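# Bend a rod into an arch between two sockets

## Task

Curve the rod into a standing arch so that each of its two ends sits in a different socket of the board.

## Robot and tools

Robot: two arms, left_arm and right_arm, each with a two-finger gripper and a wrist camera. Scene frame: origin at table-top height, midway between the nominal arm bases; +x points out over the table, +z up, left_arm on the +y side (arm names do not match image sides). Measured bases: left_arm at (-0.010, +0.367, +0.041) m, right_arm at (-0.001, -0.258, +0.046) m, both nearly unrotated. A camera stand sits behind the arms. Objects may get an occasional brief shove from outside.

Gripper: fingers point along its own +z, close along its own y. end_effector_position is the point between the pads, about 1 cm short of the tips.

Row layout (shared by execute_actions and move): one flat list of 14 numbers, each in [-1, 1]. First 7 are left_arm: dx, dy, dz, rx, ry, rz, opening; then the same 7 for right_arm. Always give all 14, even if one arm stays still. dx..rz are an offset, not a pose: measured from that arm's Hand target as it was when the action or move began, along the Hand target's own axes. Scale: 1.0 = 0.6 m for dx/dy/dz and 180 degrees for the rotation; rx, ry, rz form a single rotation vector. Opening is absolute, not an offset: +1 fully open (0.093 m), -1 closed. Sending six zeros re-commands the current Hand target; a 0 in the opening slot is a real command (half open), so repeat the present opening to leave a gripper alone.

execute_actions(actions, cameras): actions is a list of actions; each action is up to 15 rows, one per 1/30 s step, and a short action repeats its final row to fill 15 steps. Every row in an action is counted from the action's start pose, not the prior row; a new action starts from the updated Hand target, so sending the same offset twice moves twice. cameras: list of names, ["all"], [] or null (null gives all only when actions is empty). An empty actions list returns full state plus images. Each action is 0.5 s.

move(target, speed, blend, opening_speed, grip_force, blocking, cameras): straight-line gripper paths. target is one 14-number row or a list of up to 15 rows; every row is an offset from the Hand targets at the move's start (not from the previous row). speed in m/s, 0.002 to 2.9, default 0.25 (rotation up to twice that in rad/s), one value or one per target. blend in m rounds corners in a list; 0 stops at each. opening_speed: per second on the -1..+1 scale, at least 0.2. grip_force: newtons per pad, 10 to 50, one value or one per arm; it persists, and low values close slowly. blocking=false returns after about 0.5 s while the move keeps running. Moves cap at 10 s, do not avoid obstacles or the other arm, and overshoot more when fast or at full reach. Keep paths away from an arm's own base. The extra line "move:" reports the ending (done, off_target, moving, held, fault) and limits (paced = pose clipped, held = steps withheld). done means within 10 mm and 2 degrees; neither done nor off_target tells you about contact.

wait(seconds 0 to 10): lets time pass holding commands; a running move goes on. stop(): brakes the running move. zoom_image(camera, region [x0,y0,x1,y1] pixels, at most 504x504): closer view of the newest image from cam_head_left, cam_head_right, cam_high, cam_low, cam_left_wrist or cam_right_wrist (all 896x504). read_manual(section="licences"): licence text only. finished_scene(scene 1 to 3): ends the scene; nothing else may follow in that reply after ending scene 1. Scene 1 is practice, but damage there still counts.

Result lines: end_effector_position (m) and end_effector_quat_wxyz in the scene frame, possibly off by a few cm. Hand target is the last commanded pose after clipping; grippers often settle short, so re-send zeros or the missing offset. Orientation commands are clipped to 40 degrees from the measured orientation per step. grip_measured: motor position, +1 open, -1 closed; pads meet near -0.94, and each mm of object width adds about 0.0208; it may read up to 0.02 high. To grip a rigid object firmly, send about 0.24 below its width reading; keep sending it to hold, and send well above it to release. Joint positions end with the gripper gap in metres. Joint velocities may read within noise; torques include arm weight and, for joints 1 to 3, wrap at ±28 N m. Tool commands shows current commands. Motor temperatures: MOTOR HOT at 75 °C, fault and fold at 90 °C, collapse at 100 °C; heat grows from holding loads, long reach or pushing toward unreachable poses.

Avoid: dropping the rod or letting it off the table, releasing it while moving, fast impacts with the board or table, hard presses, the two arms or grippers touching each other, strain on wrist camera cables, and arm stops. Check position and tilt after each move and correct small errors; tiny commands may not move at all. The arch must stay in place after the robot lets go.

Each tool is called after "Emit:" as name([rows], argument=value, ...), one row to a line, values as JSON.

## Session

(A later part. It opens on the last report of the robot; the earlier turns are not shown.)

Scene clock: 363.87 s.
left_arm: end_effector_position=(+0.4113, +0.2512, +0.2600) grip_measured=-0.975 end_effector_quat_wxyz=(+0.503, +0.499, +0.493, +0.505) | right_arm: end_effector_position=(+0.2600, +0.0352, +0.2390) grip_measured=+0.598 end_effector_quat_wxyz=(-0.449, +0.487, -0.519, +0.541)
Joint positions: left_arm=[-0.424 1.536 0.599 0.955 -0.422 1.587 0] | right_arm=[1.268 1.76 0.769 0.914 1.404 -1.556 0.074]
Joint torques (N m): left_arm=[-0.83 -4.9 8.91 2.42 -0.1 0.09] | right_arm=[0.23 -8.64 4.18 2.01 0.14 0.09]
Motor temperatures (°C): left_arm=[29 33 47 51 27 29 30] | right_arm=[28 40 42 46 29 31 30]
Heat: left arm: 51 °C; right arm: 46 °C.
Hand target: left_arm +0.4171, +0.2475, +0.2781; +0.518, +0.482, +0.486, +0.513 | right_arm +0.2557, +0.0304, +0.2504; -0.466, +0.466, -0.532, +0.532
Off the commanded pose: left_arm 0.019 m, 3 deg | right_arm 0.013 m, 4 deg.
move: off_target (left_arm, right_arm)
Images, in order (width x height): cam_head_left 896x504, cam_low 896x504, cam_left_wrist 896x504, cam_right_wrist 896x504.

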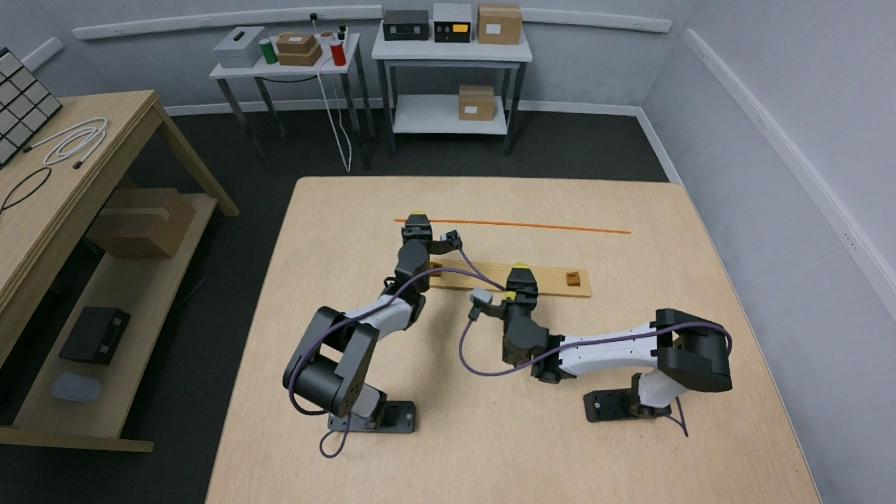

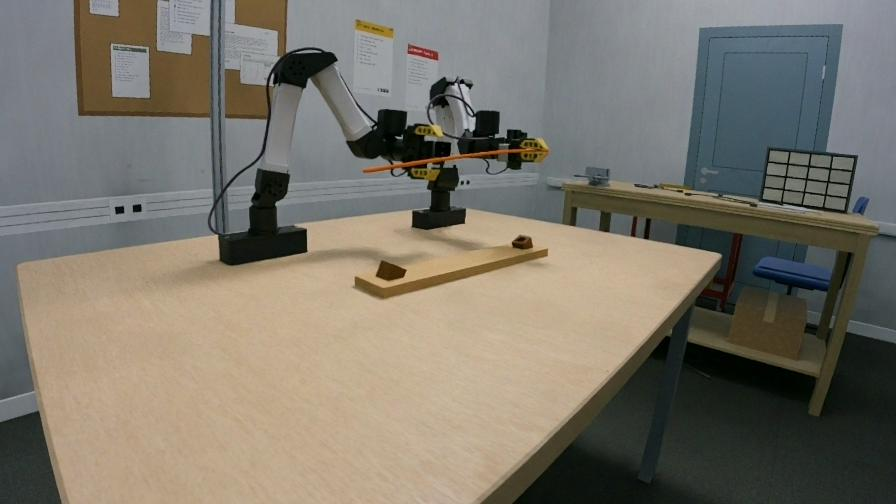

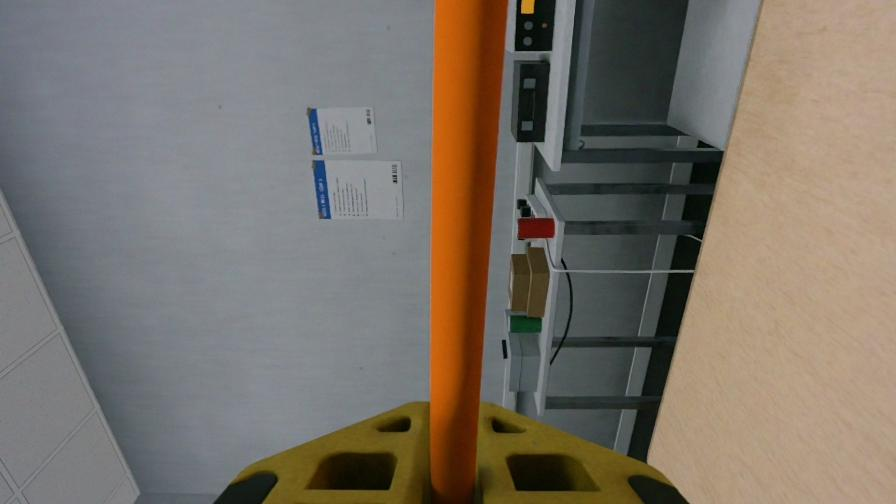

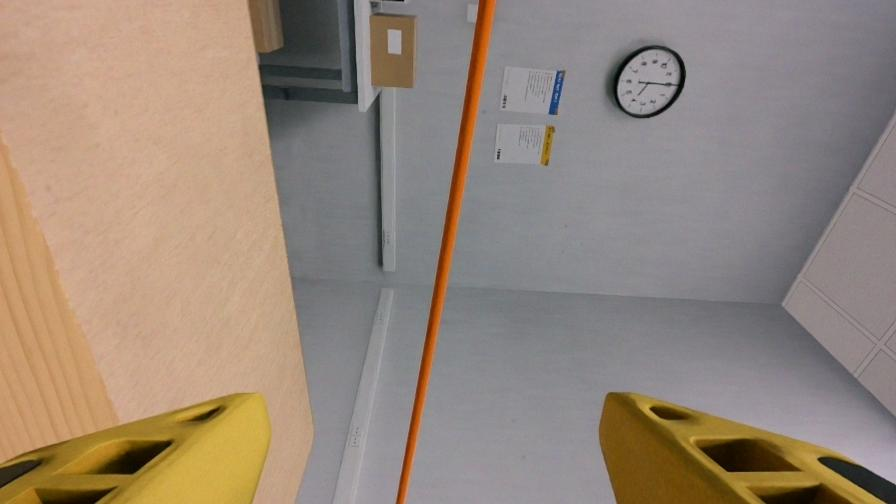

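Emit:
move(target=[0,0,0,0,0,-0.025,-1,0.382,-0.0177,0.169,0,-0.042,0,1], speed=0.12, cameras=["cam_left_wrist","cam_right_wrist","cam_low","cam_head_left"])

Scene clock: 384.23 s.
left_arm: end_effector_position=(+0.4113, +0.2513, +0.2599) grip_measured=-0.975 end_effector_quat_wxyz=(+0.515, +0.487, +0.505, +0.493) | right_arm: end_effector_position=(+0.3273, -0.2105, +0.2605) grip_measured=+1.000 end_effector_quat_wxyz=(+0.496, -0.497, +0.506, -0.501)
Joint positions: left_arm=[-0.424 1.536 0.599 0.955 -0.423 1.538 0] | right_arm=[0.29 0.96 0.251 0.703 0.315 -1.565 0.093]
Joint torques (N m): left_arm=[-0.76 -4.93 8.84 2.41 -0.1 -0.18] | right_arm=[-1.17 -2.33 5.55 2.28 -0.27 -0.05]
Heat: left arm: 51 °C; right arm: 47 °C.
Hand target: left_arm +0.4171, +0.2475, +0.2781; +0.537, +0.463, +0.504, +0.493 | right_arm +0.3260, -0.2103, +0.2608; +0.500, -0.500, +0.501, -0.500
Off the commanded pose: left_arm 0.019 m, 4 deg | right_arm 0.001 m, 1 deg.
move: off_target (left_arm)
Images, in order (width x height): cam_head_left 896x504, cam_low 896x504, cam_left_wrist 896x504, cam_right_wrist 896x504.

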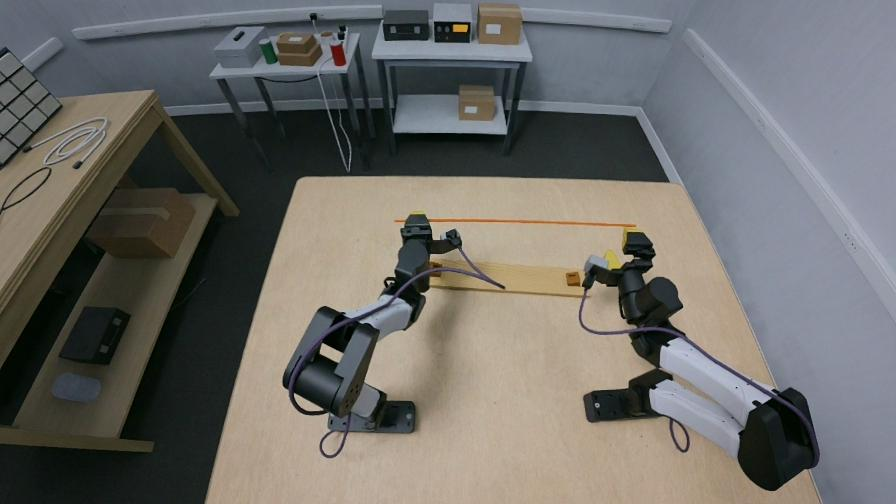

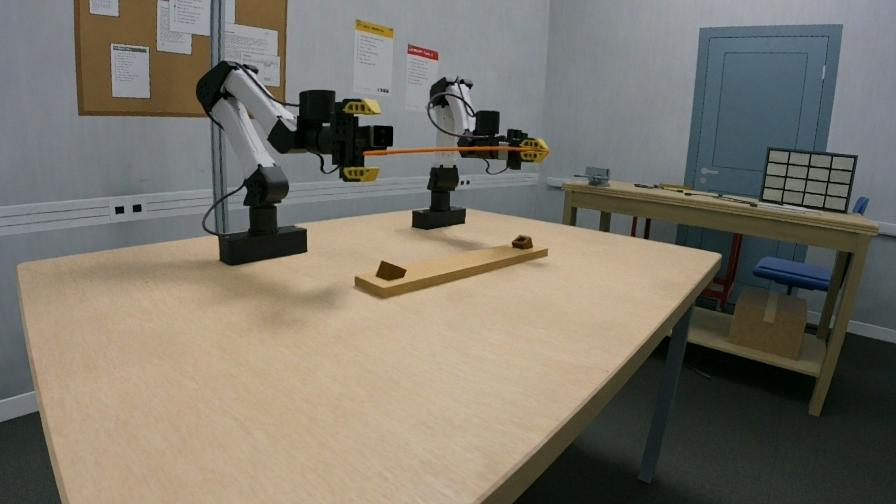

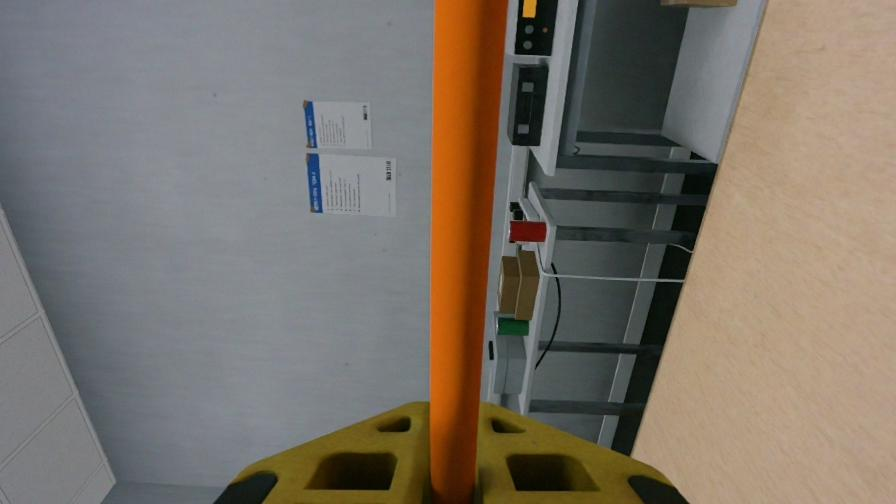

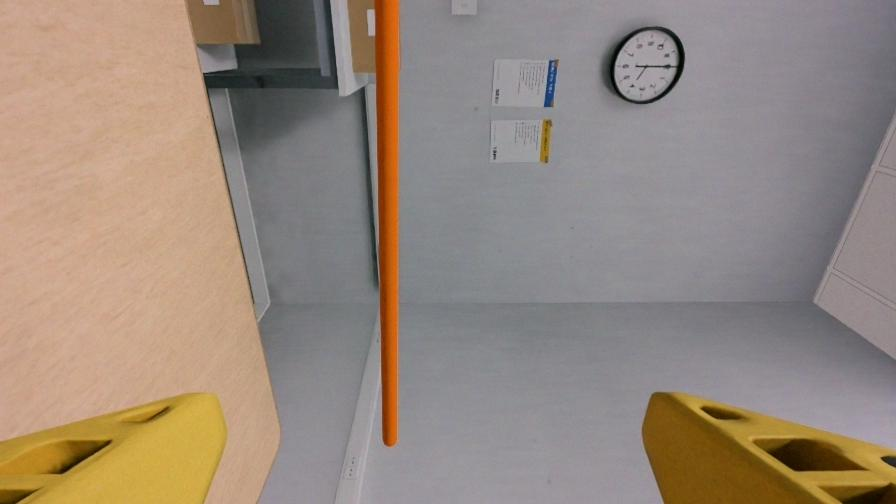

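Emit:
move(target=[0,0,0,0,0,0,-1,0.0133,0.01,0.083,0,0,0.012,1], speed=0.1, cameras=["cam_right_wrist"])

Scene clock: 398.80 s.
left_arm: end_effector_position=(+0.4113, +0.2513, +0.2599) grip_measured=-0.975 end_effector_quat_wxyz=(+0.515, +0.487, +0.505, +0.493) | right_arm: end_effector_position=(+0.3671, -0.2205, +0.2307) grip_measured=+1.000 end_effector_quat_wxyz=(+0.479, -0.514, +0.522, -0.484)
Joint positions: left_arm=[-0.424 1.536 0.599 0.955 -0.423 1.538 0] | right_arm=[0.185 1.25 0.315 0.86 0.21 -1.552 0.093]
Joint torques (N m): left_arm=[-0.76 -4.93 8.88 2.41 -0.1 -0.18] | right_arm=[-1.14 -2.63 8.55 2.72 -0.28 0.17]
Heat: left arm: 51 °C; right arm: 50 °C.
Hand target: left_arm +0.4171, +0.2475, +0.2781; +0.537, +0.463, +0.504, +0.493 | right_arm +0.3758, -0.2183, +0.2549; +0.509, -0.490, +0.510, -0.490
Off the commanded pose: left_arm 0.019 m, 4 deg | right_arm 0.026 m, 5 deg.
move: off_target (left_arm, right_arm)
Images, in order (width x height): cam_right_wrist 896x504.

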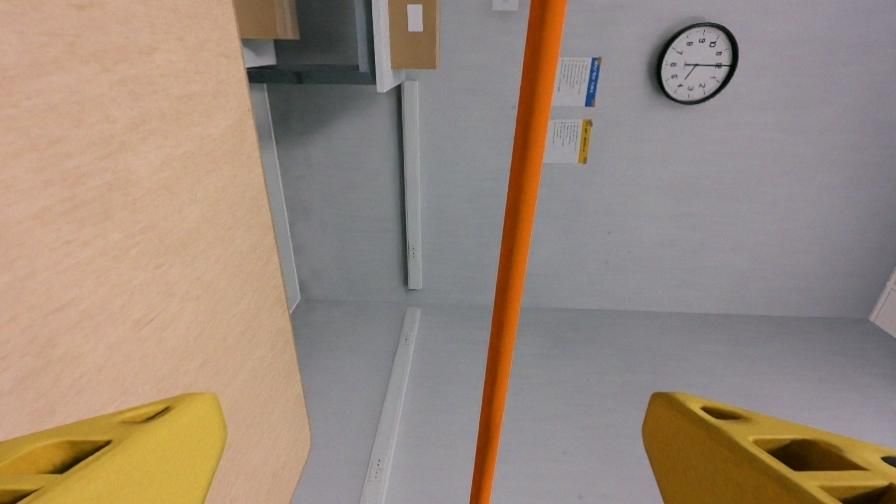

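Emit:
move(target=[0,0,0,0,0,0,-1,0.0,-0.034,0.05,0.023,0,0.006,1], speed=0.08, cameras=["cam_right_wrist","cam_head_left"])

Scene clock: 407.50 s.
left_arm: end_effector_position=(+0.4113, +0.2513, +0.2599) grip_measured=-0.975 end_effector_quat_wxyz=(+0.515, +0.487, +0.505, +0.493) | right_arm: end_effector_position=(+0.3983, -0.2203, +0.2518) grip_measured=+1.000 end_effector_quat_wxyz=(+0.502, -0.490, +0.510, -0.498)
Joint positions: left_arm=[-0.424 1.536 0.599 0.955 -0.423 1.538 0] | right_arm=[0.161 1.387 0.422 0.965 0.189 -1.546 0.093]
Joint torques (N m): left_arm=[-0.77 -4.92 8.87 2.41 -0.1 -0.19] | right_arm=[-1.21 -3.52 8.35 2.75 -0.3 0.17]
Motor temperatures (°C): left_arm=[29 35 49 51 27 29 31] | right_arm=[28 39 43 52 29 31 29]
Heat: left arm: 51 °C; right arm: 52 °C.
Hand target: left_arm +0.4171, +0.2475, +0.2781; +0.537, +0.463, +0.504, +0.493 | right_arm +0.4058, -0.2191, +0.2752; +0.531, -0.467, +0.496, -0.504
Off the commanded pose: left_arm 0.019 m, 4 deg | right_arm 0.025 m, 5 deg.
move: off_target (left_arm, right_arm)
Images, in order (width x height): cam_head_left 896x504, cam_right_wrist 896x504.

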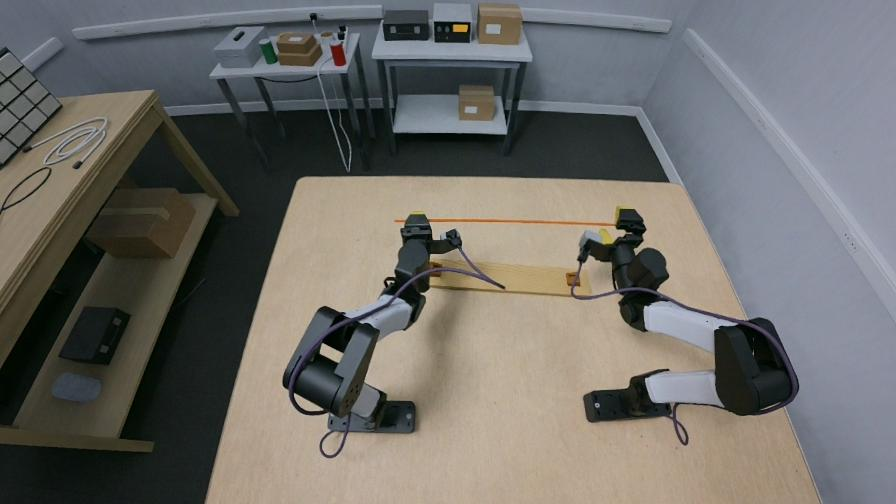

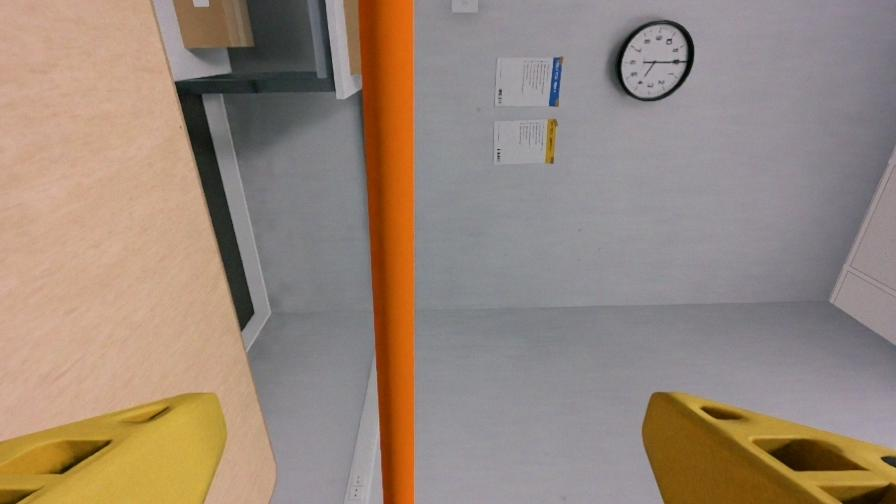

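Emit:
move(target=[0,0,0,0,0,0,-1,0.0,0.008,0.03,0,0,0.008,1], speed=0.06, cameras=["cam_right_wrist"])

Scene clock: 415.17 s.
left_arm: end_effector_position=(+0.4113, +0.2513, +0.2599) grip_measured=-0.975 end_effector_quat_wxyz=(+0.515, +0.487, +0.505, +0.493) | right_arm: end_effector_position=(+0.4165, -0.2199, +0.2487) grip_measured=+1.000 end_effector_quat_wxyz=(+0.508, -0.483, +0.516, -0.491)
Joint positions: left_arm=[-0.424 1.536 0.599 0.955 -0.423 1.538 0] | right_arm=[0.151 1.478 0.479 0.999 0.178 -1.521 0.093]
Joint torques (N m): left_arm=[-0.77 -4.92 8.88 2.41 -0.1 -0.19] | right_arm=[-1.21 -4.1 8.21 2.66 -0.29 0.21]
Motor temperatures (°C): left_arm=[29 35 50 51 27 29 31] | right_arm=[28 38 44 55 29 31 29]
Heat: left arm: 51 °C; right arm: 55 °C.
Hand target: left_arm +0.4171, +0.2475, +0.2781; +0.537, +0.463, +0.504, +0.493 | right_arm +0.4241, -0.2189, +0.2716; +0.537, -0.461, +0.502, -0.497
Off the commanded pose: left_arm 0.019 m, 4 deg | right_arm 0.024 m, 5 deg.
move: off_target (left_arm, right_arm)
Images, in order (width x height): cam_right_wrist 896x504.

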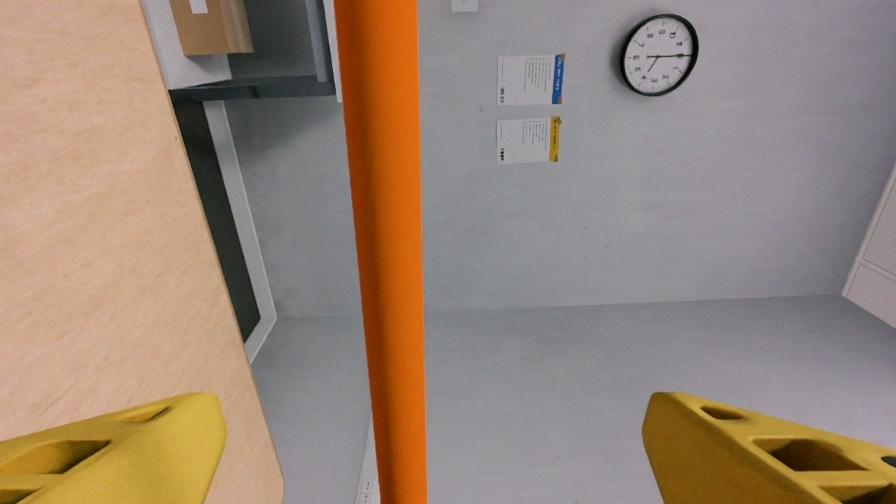

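Emit:
move([
  [0,0,0,0,0,0,-1,0.0,0.010,0,0,0,0,1],
  [0,0,0,0,0,0,-1,0.0,0.010,0,0,0,0,-0.5],
], speed=0.05, opening_speed=0.8, cameras=["cam_right_wrist"])

Scene clock: 421.83 s.
left_arm: end_effector_position=(+0.4113, +0.2513, +0.2599) grip_measured=-0.975 end_effector_quat_wxyz=(+0.515, +0.487, +0.505, +0.493) | right_arm: end_effector_position=(+0.4187, -0.2195, +0.2467) grip_measured=-0.498 end_effector_quat_wxyz=(+0.511, -0.481, +0.514, -0.493)
Joint positions: left_arm=[-0.424 1.536 0.599 0.955 -0.423 1.538 0] | right_arm=[0.151 1.505 0.479 1.035 0.178 -1.52 0.021]
Joint torques (N m): left_arm=[-0.75 -4.93 8.87 2.41 -0.1 -0.19] | right_arm=[-1.07 -4.18 7.45 2.68 -0.27 0.19]
Motor temperatures (°C): left_arm=[29 35 50 51 27 29 31] | right_arm=[28 38 46 56 29 31 29]
Heat: left arm: 51 °C; right arm: 56 °C.
Hand target: left_arm +0.4171, +0.2475, +0.2781; +0.537, +0.463, +0.504, +0.493 | right_arm +0.4245, -0.2184, +0.2657; +0.537, -0.461, +0.502, -0.497
Off the commanded pose: left_arm 0.019 m, 4 deg | right_arm 0.020 m, 4 deg.
move: off_target (left_arm, right_arm); target 2's new opening was sent with right_arm's hand 0.020 m and 4 deg from that target
Images, in order (width x height): cam_right_wrist 896x504.

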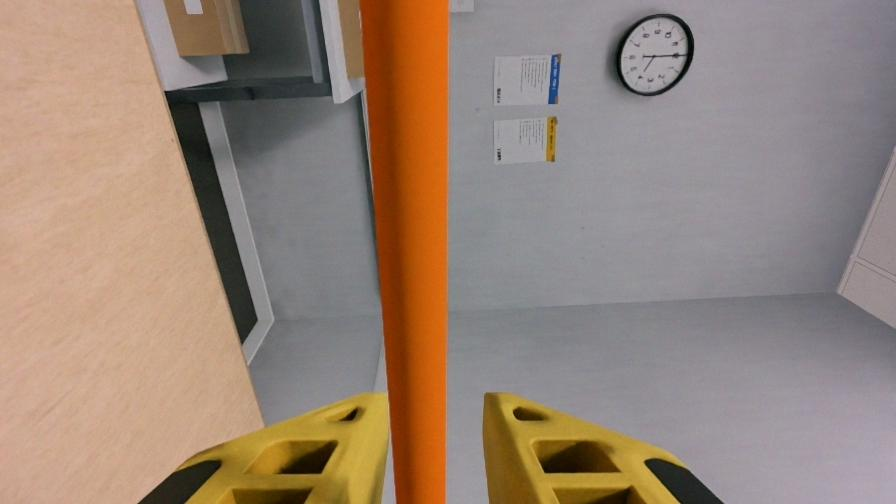

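Emit:
move(target=[0,0,0,0,0,0,-1,0.0,0.004,0,0,0,0,-1], speed=0.05, opening_speed=0.5, cameras=["all"])

Scene clock: 428.90 s.
left_arm: end_effector_position=(+0.4113, +0.2513, +0.2599) grip_measured=-0.975 end_effector_quat_wxyz=(+0.515, +0.487, +0.505, +0.493) | right_arm: end_effector_position=(+0.4196, -0.2194, +0.2455) grip_measured=-0.973 end_effector_quat_wxyz=(+0.512, -0.480, +0.514, -0.493)
Joint positions: left_arm=[-0.424 1.536 0.599 0.955 -0.423 1.537 0] | right_arm=[0.151 1.516 0.479 1.048 0.178 -1.52 0]
Joint torques (N m): left_arm=[-0.76 -4.93 8.87 2.4 -0.11 -0.18] | right_arm=[-1.02 -4.25 7.13 2.69 -0.27 0.18]
Motor temperatures (°C): left_arm=[29 35 50 51 27 29 31] | right_arm=[28 38 46 57 29 31 29]
Heat: left arm: 51 °C; right arm: 57 °C.
Hand target: left_arm +0.4171, +0.2475, +0.2781; +0.537, +0.463, +0.504, +0.492 | right_arm +0.4247, -0.2182, +0.2634; +0.537, -0.461, +0.502, -0.497
Off the commanded pose: left_arm 0.019 m, 4 deg | right_arm 0.019 m, 4 deg.
move: off_target (left_arm, right_arm)

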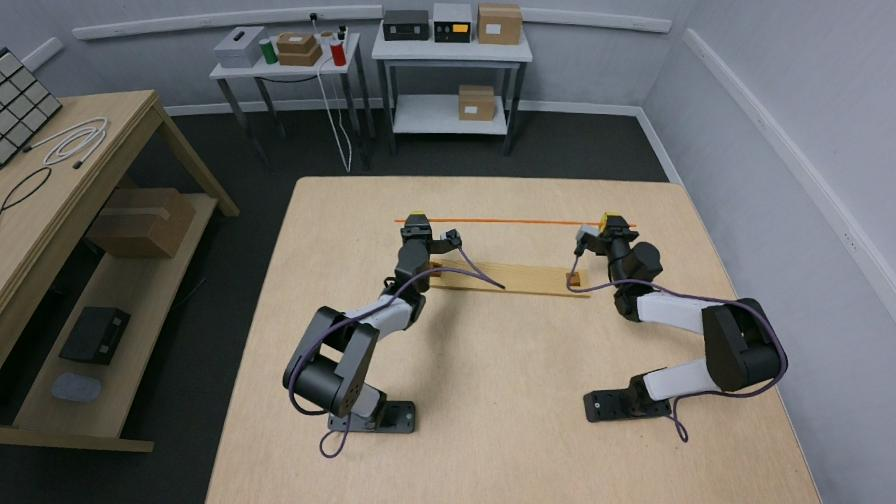

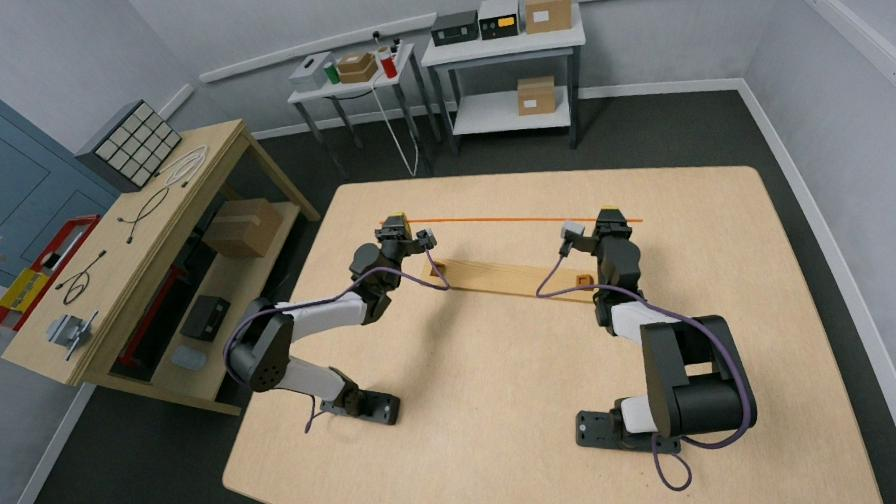

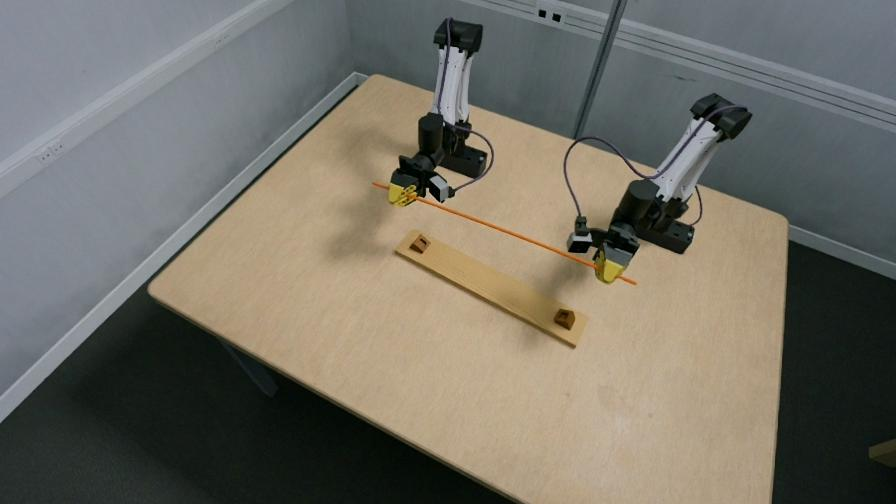

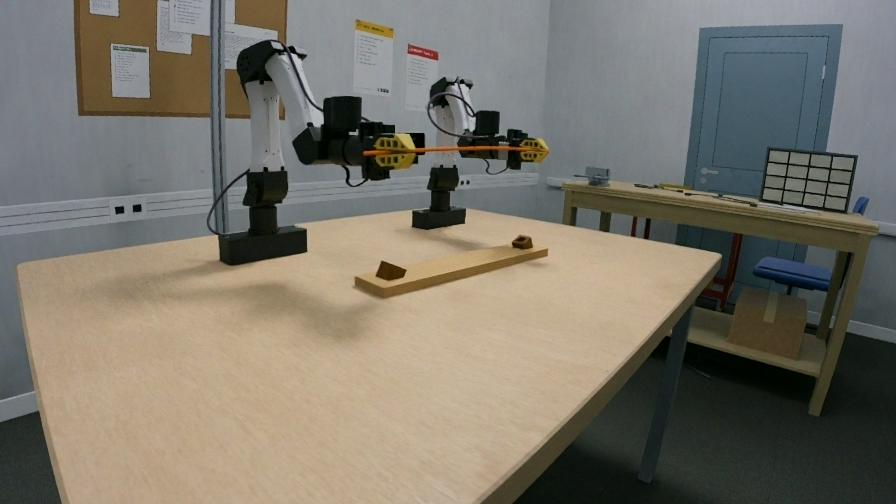

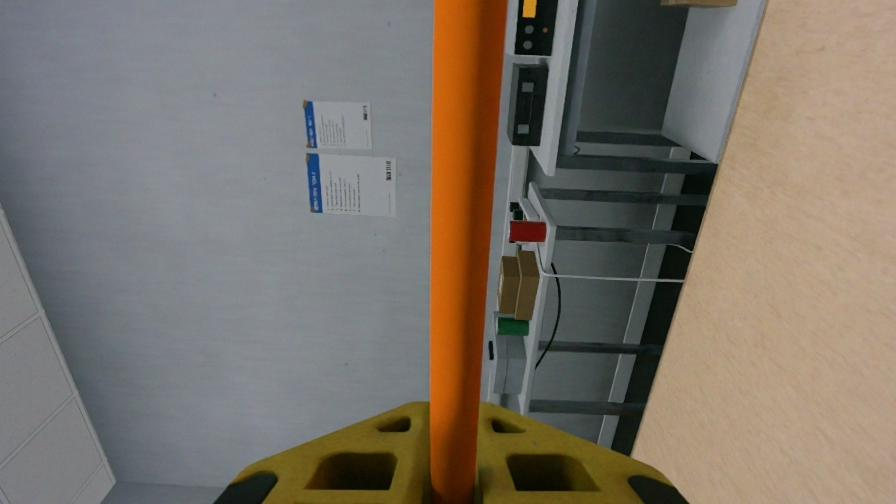

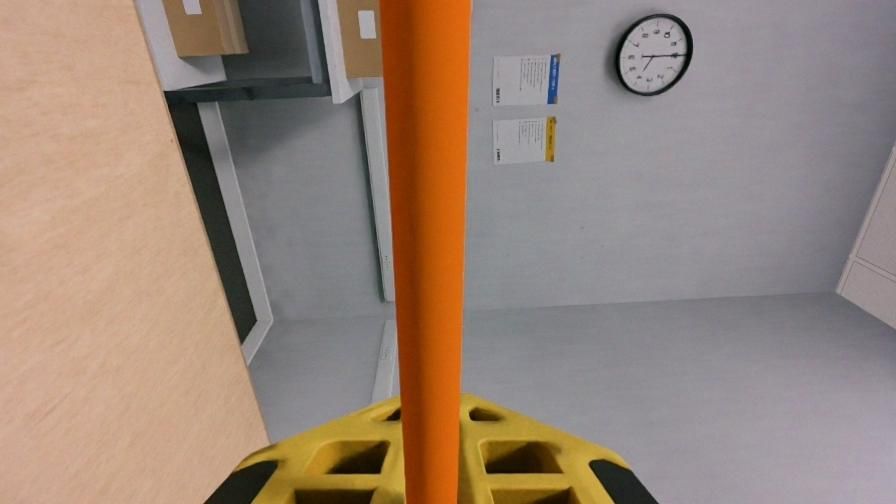

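Emit:
zoom_image(camera="cam_head_left", region=[380, 190, 660, 250])

Emit:
zoom_image(camera="cam_high", region=[360, 170, 660, 340])

Scaled by 1.800 from the camera's 896x504 image, which has a finer 1280x720 frame.

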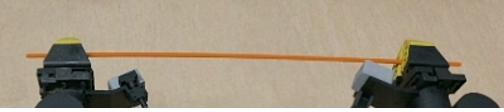

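Scaled by 1.680 from the camera's 896x504 image, which has a finer 1280x720 frame.

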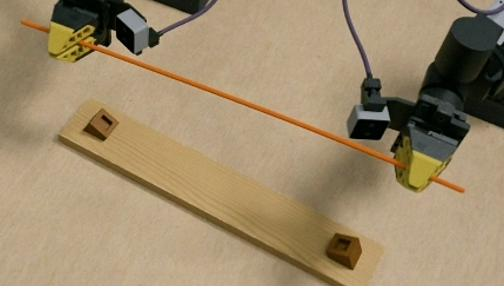

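Emit:
move([
  [-0.0075,-0.0006,0,0,0,-0.0917,-1,-0.0075,0.0006,0,0,0,0.0722,-1],
  [-0.0285,-0.0024,0,0,0,-0.175,-1,-0.0285,0.0023,0,0,0,0.1556,-1],
], speed=0.1, blend=0.01, cameras=["cam_low","cam_head_left","cam_left_wrist","cam_right_wrist"])

Scene clock: 482.90 s.
left_arm: end_effector_position=(+0.4110, +0.2367, +0.2549) grip_measured=-0.975 end_effector_quat_wxyz=(+0.617, +0.344, +0.618, +0.345) | right_arm: end_effector_position=(+0.4184, -0.2070, +0.2413) grip_measured=-0.973 end_effector_quat_wxyz=(+0.609, -0.353, +0.613, -0.360)
Joint positions: left_arm=[-0.474 1.563 0.622 0.94 -0.478 1.017 0] | right_arm=[0.196 1.526 0.479 1.049 0.218 -1.056 0]
Joint torques (N m): left_arm=[-0.99 -5.16 9.16 2.55 -0.07 -0.39] | right_arm=[0.58 -4.3 7.94 2.69 -0.06 0.36]
Motor temperatures (°C): left_arm=[29 36 51 51 27 29 32] | right_arm=[27 38 48 59 29 31 30]
Heat: left arm: 51 °C; right arm: 59 °C.
Hand target: left_arm +0.4171, +0.2304, +0.2782; +0.651, +0.309, +0.611, +0.328 | right_arm +0.4248, -0.2010, +0.2633; +0.642, -0.325, +0.599, -0.352
Off the commanded pose: left_arm 0.025 m, 6 deg | right_arm 0.024 m, 5 deg.
move: off_target (left_arm, right_arm)
Images, in order (width x height): cam_head_left 896x504, cam_low 896x504, cam_left_wrist 896x504, cam_right_wrist 896x504.

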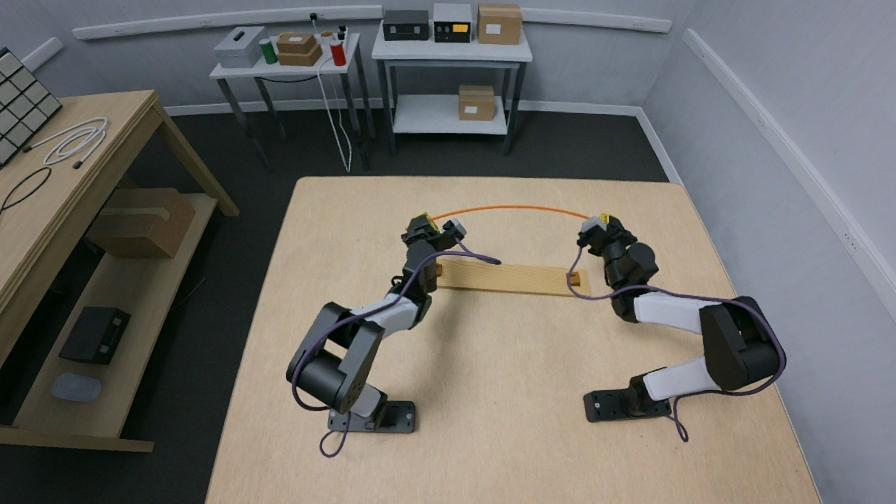

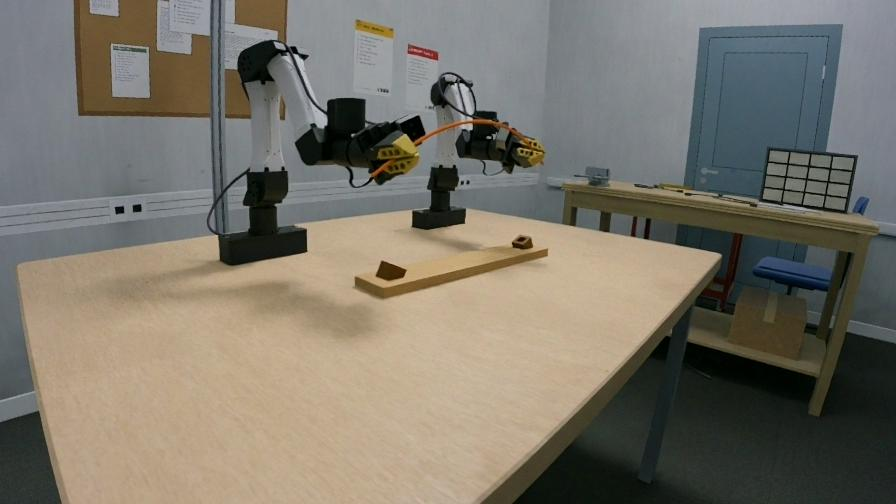

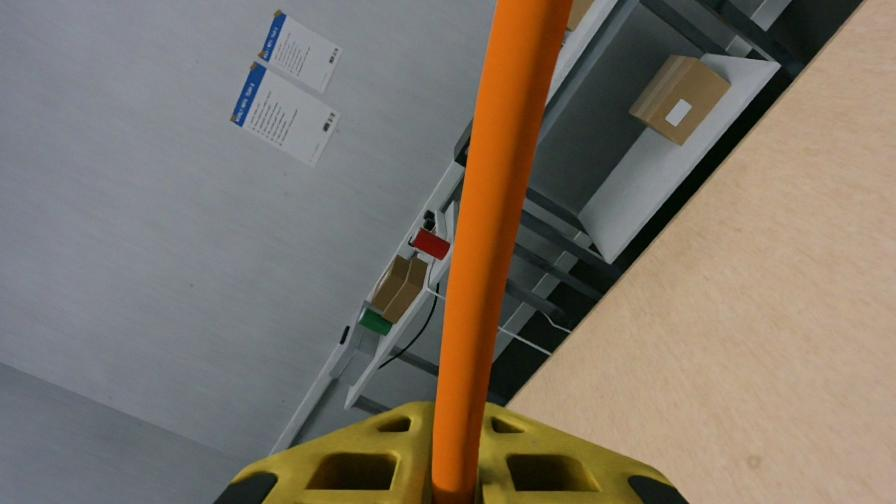

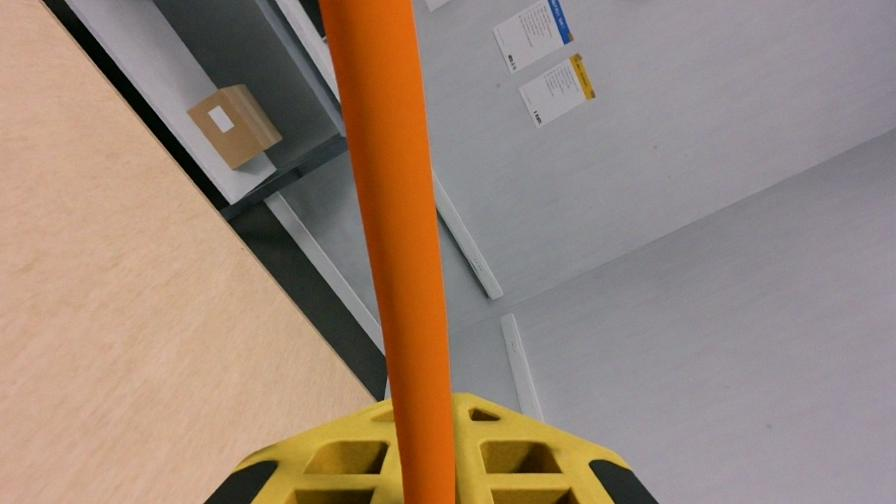

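Emit:
move(target=[-0.061,-0.0548,-0.0082,0.0333,-0.0272,-0.164,-1,-0.0893,0.0313,-0.0942,0.0318,0.0289,0.1665,-1], speed=0.07, cameras=["cam_low","cam_head_left","cam_left_wrist","cam_right_wrist"])

Scene clock: 519.17 s.
left_arm: end_effector_position=(+0.4086, +0.2051, +0.2491) grip_measured=-0.975 end_effector_quat_wxyz=(+0.686, +0.196, +0.683, +0.157) | right_arm: end_effector_position=(+0.3720, -0.1590, +0.2603) grip_measured=-0.973 end_effector_quat_wxyz=(+0.671, -0.120, +0.684, -0.259)
Joint positions: left_arm=[-0.544 1.608 0.649 0.947 -0.491 0.499 0] | right_arm=[0.553 1.444 0.461 1.031 0.76 -0.575 0]
Joint torques (N m): left_arm=[-2.36 -5.23 9.09 2.64 0.5 -0.32] | right_arm=[1.58 -5.93 5.01 2.33 -0.46 0.41]
Motor temperatures (°C): left_arm=[29 35 52 53 27 30 32] | right_arm=[28 37 49 61 29 31 31]
Heat: left arm: 53 °C; right arm: 61 °C.
Hand target: left_arm +0.4124, +0.1814, +0.2732; +0.721, +0.189, +0.658, +0.106 | right_arm +0.3676, -0.1456, +0.2725; +0.699, -0.111, +0.672, -0.218
Off the commanded pose: left_arm 0.034 m, 8 deg | right_arm 0.019 m, 6 deg.
move: off_target (left_arm, right_arm)
Images, in order (width x height): cam_head_left 896x504, cam_low 896x504, cam_left_wrist 896x504, cam_right_wrist 896x504.

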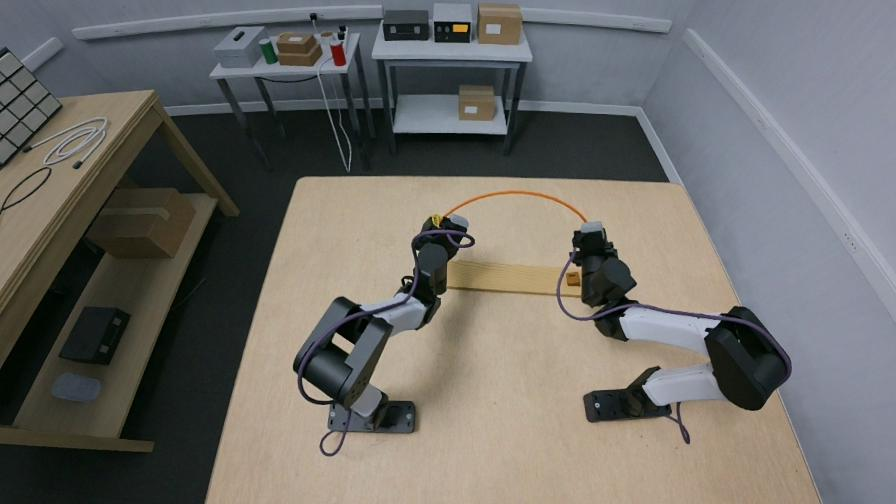

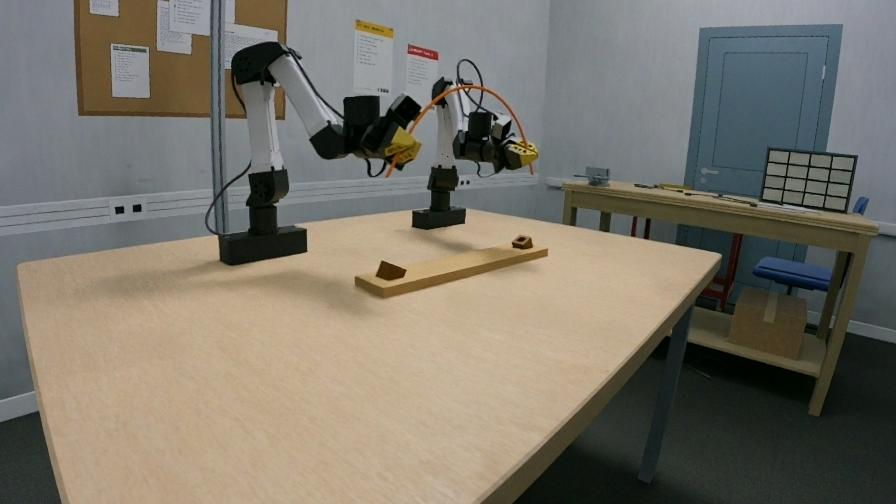

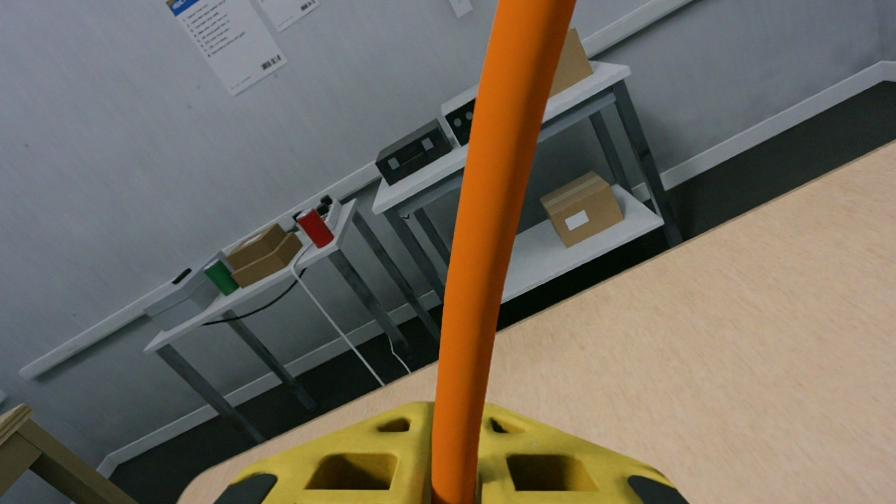

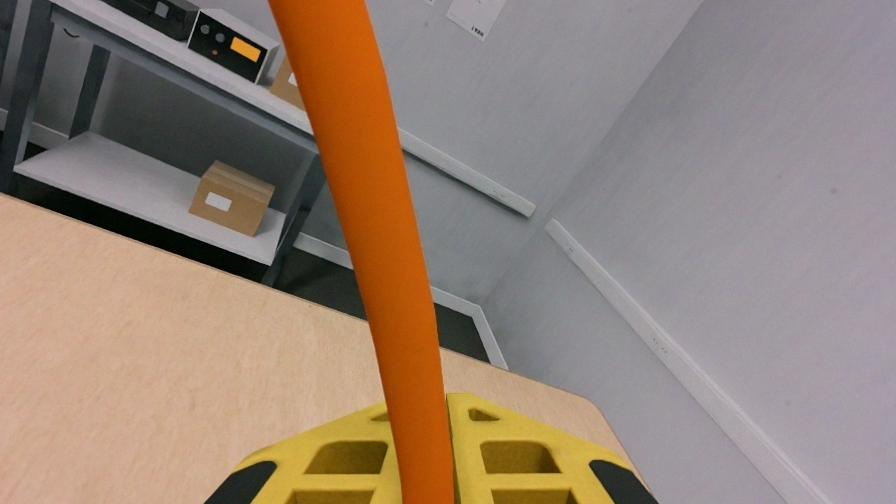

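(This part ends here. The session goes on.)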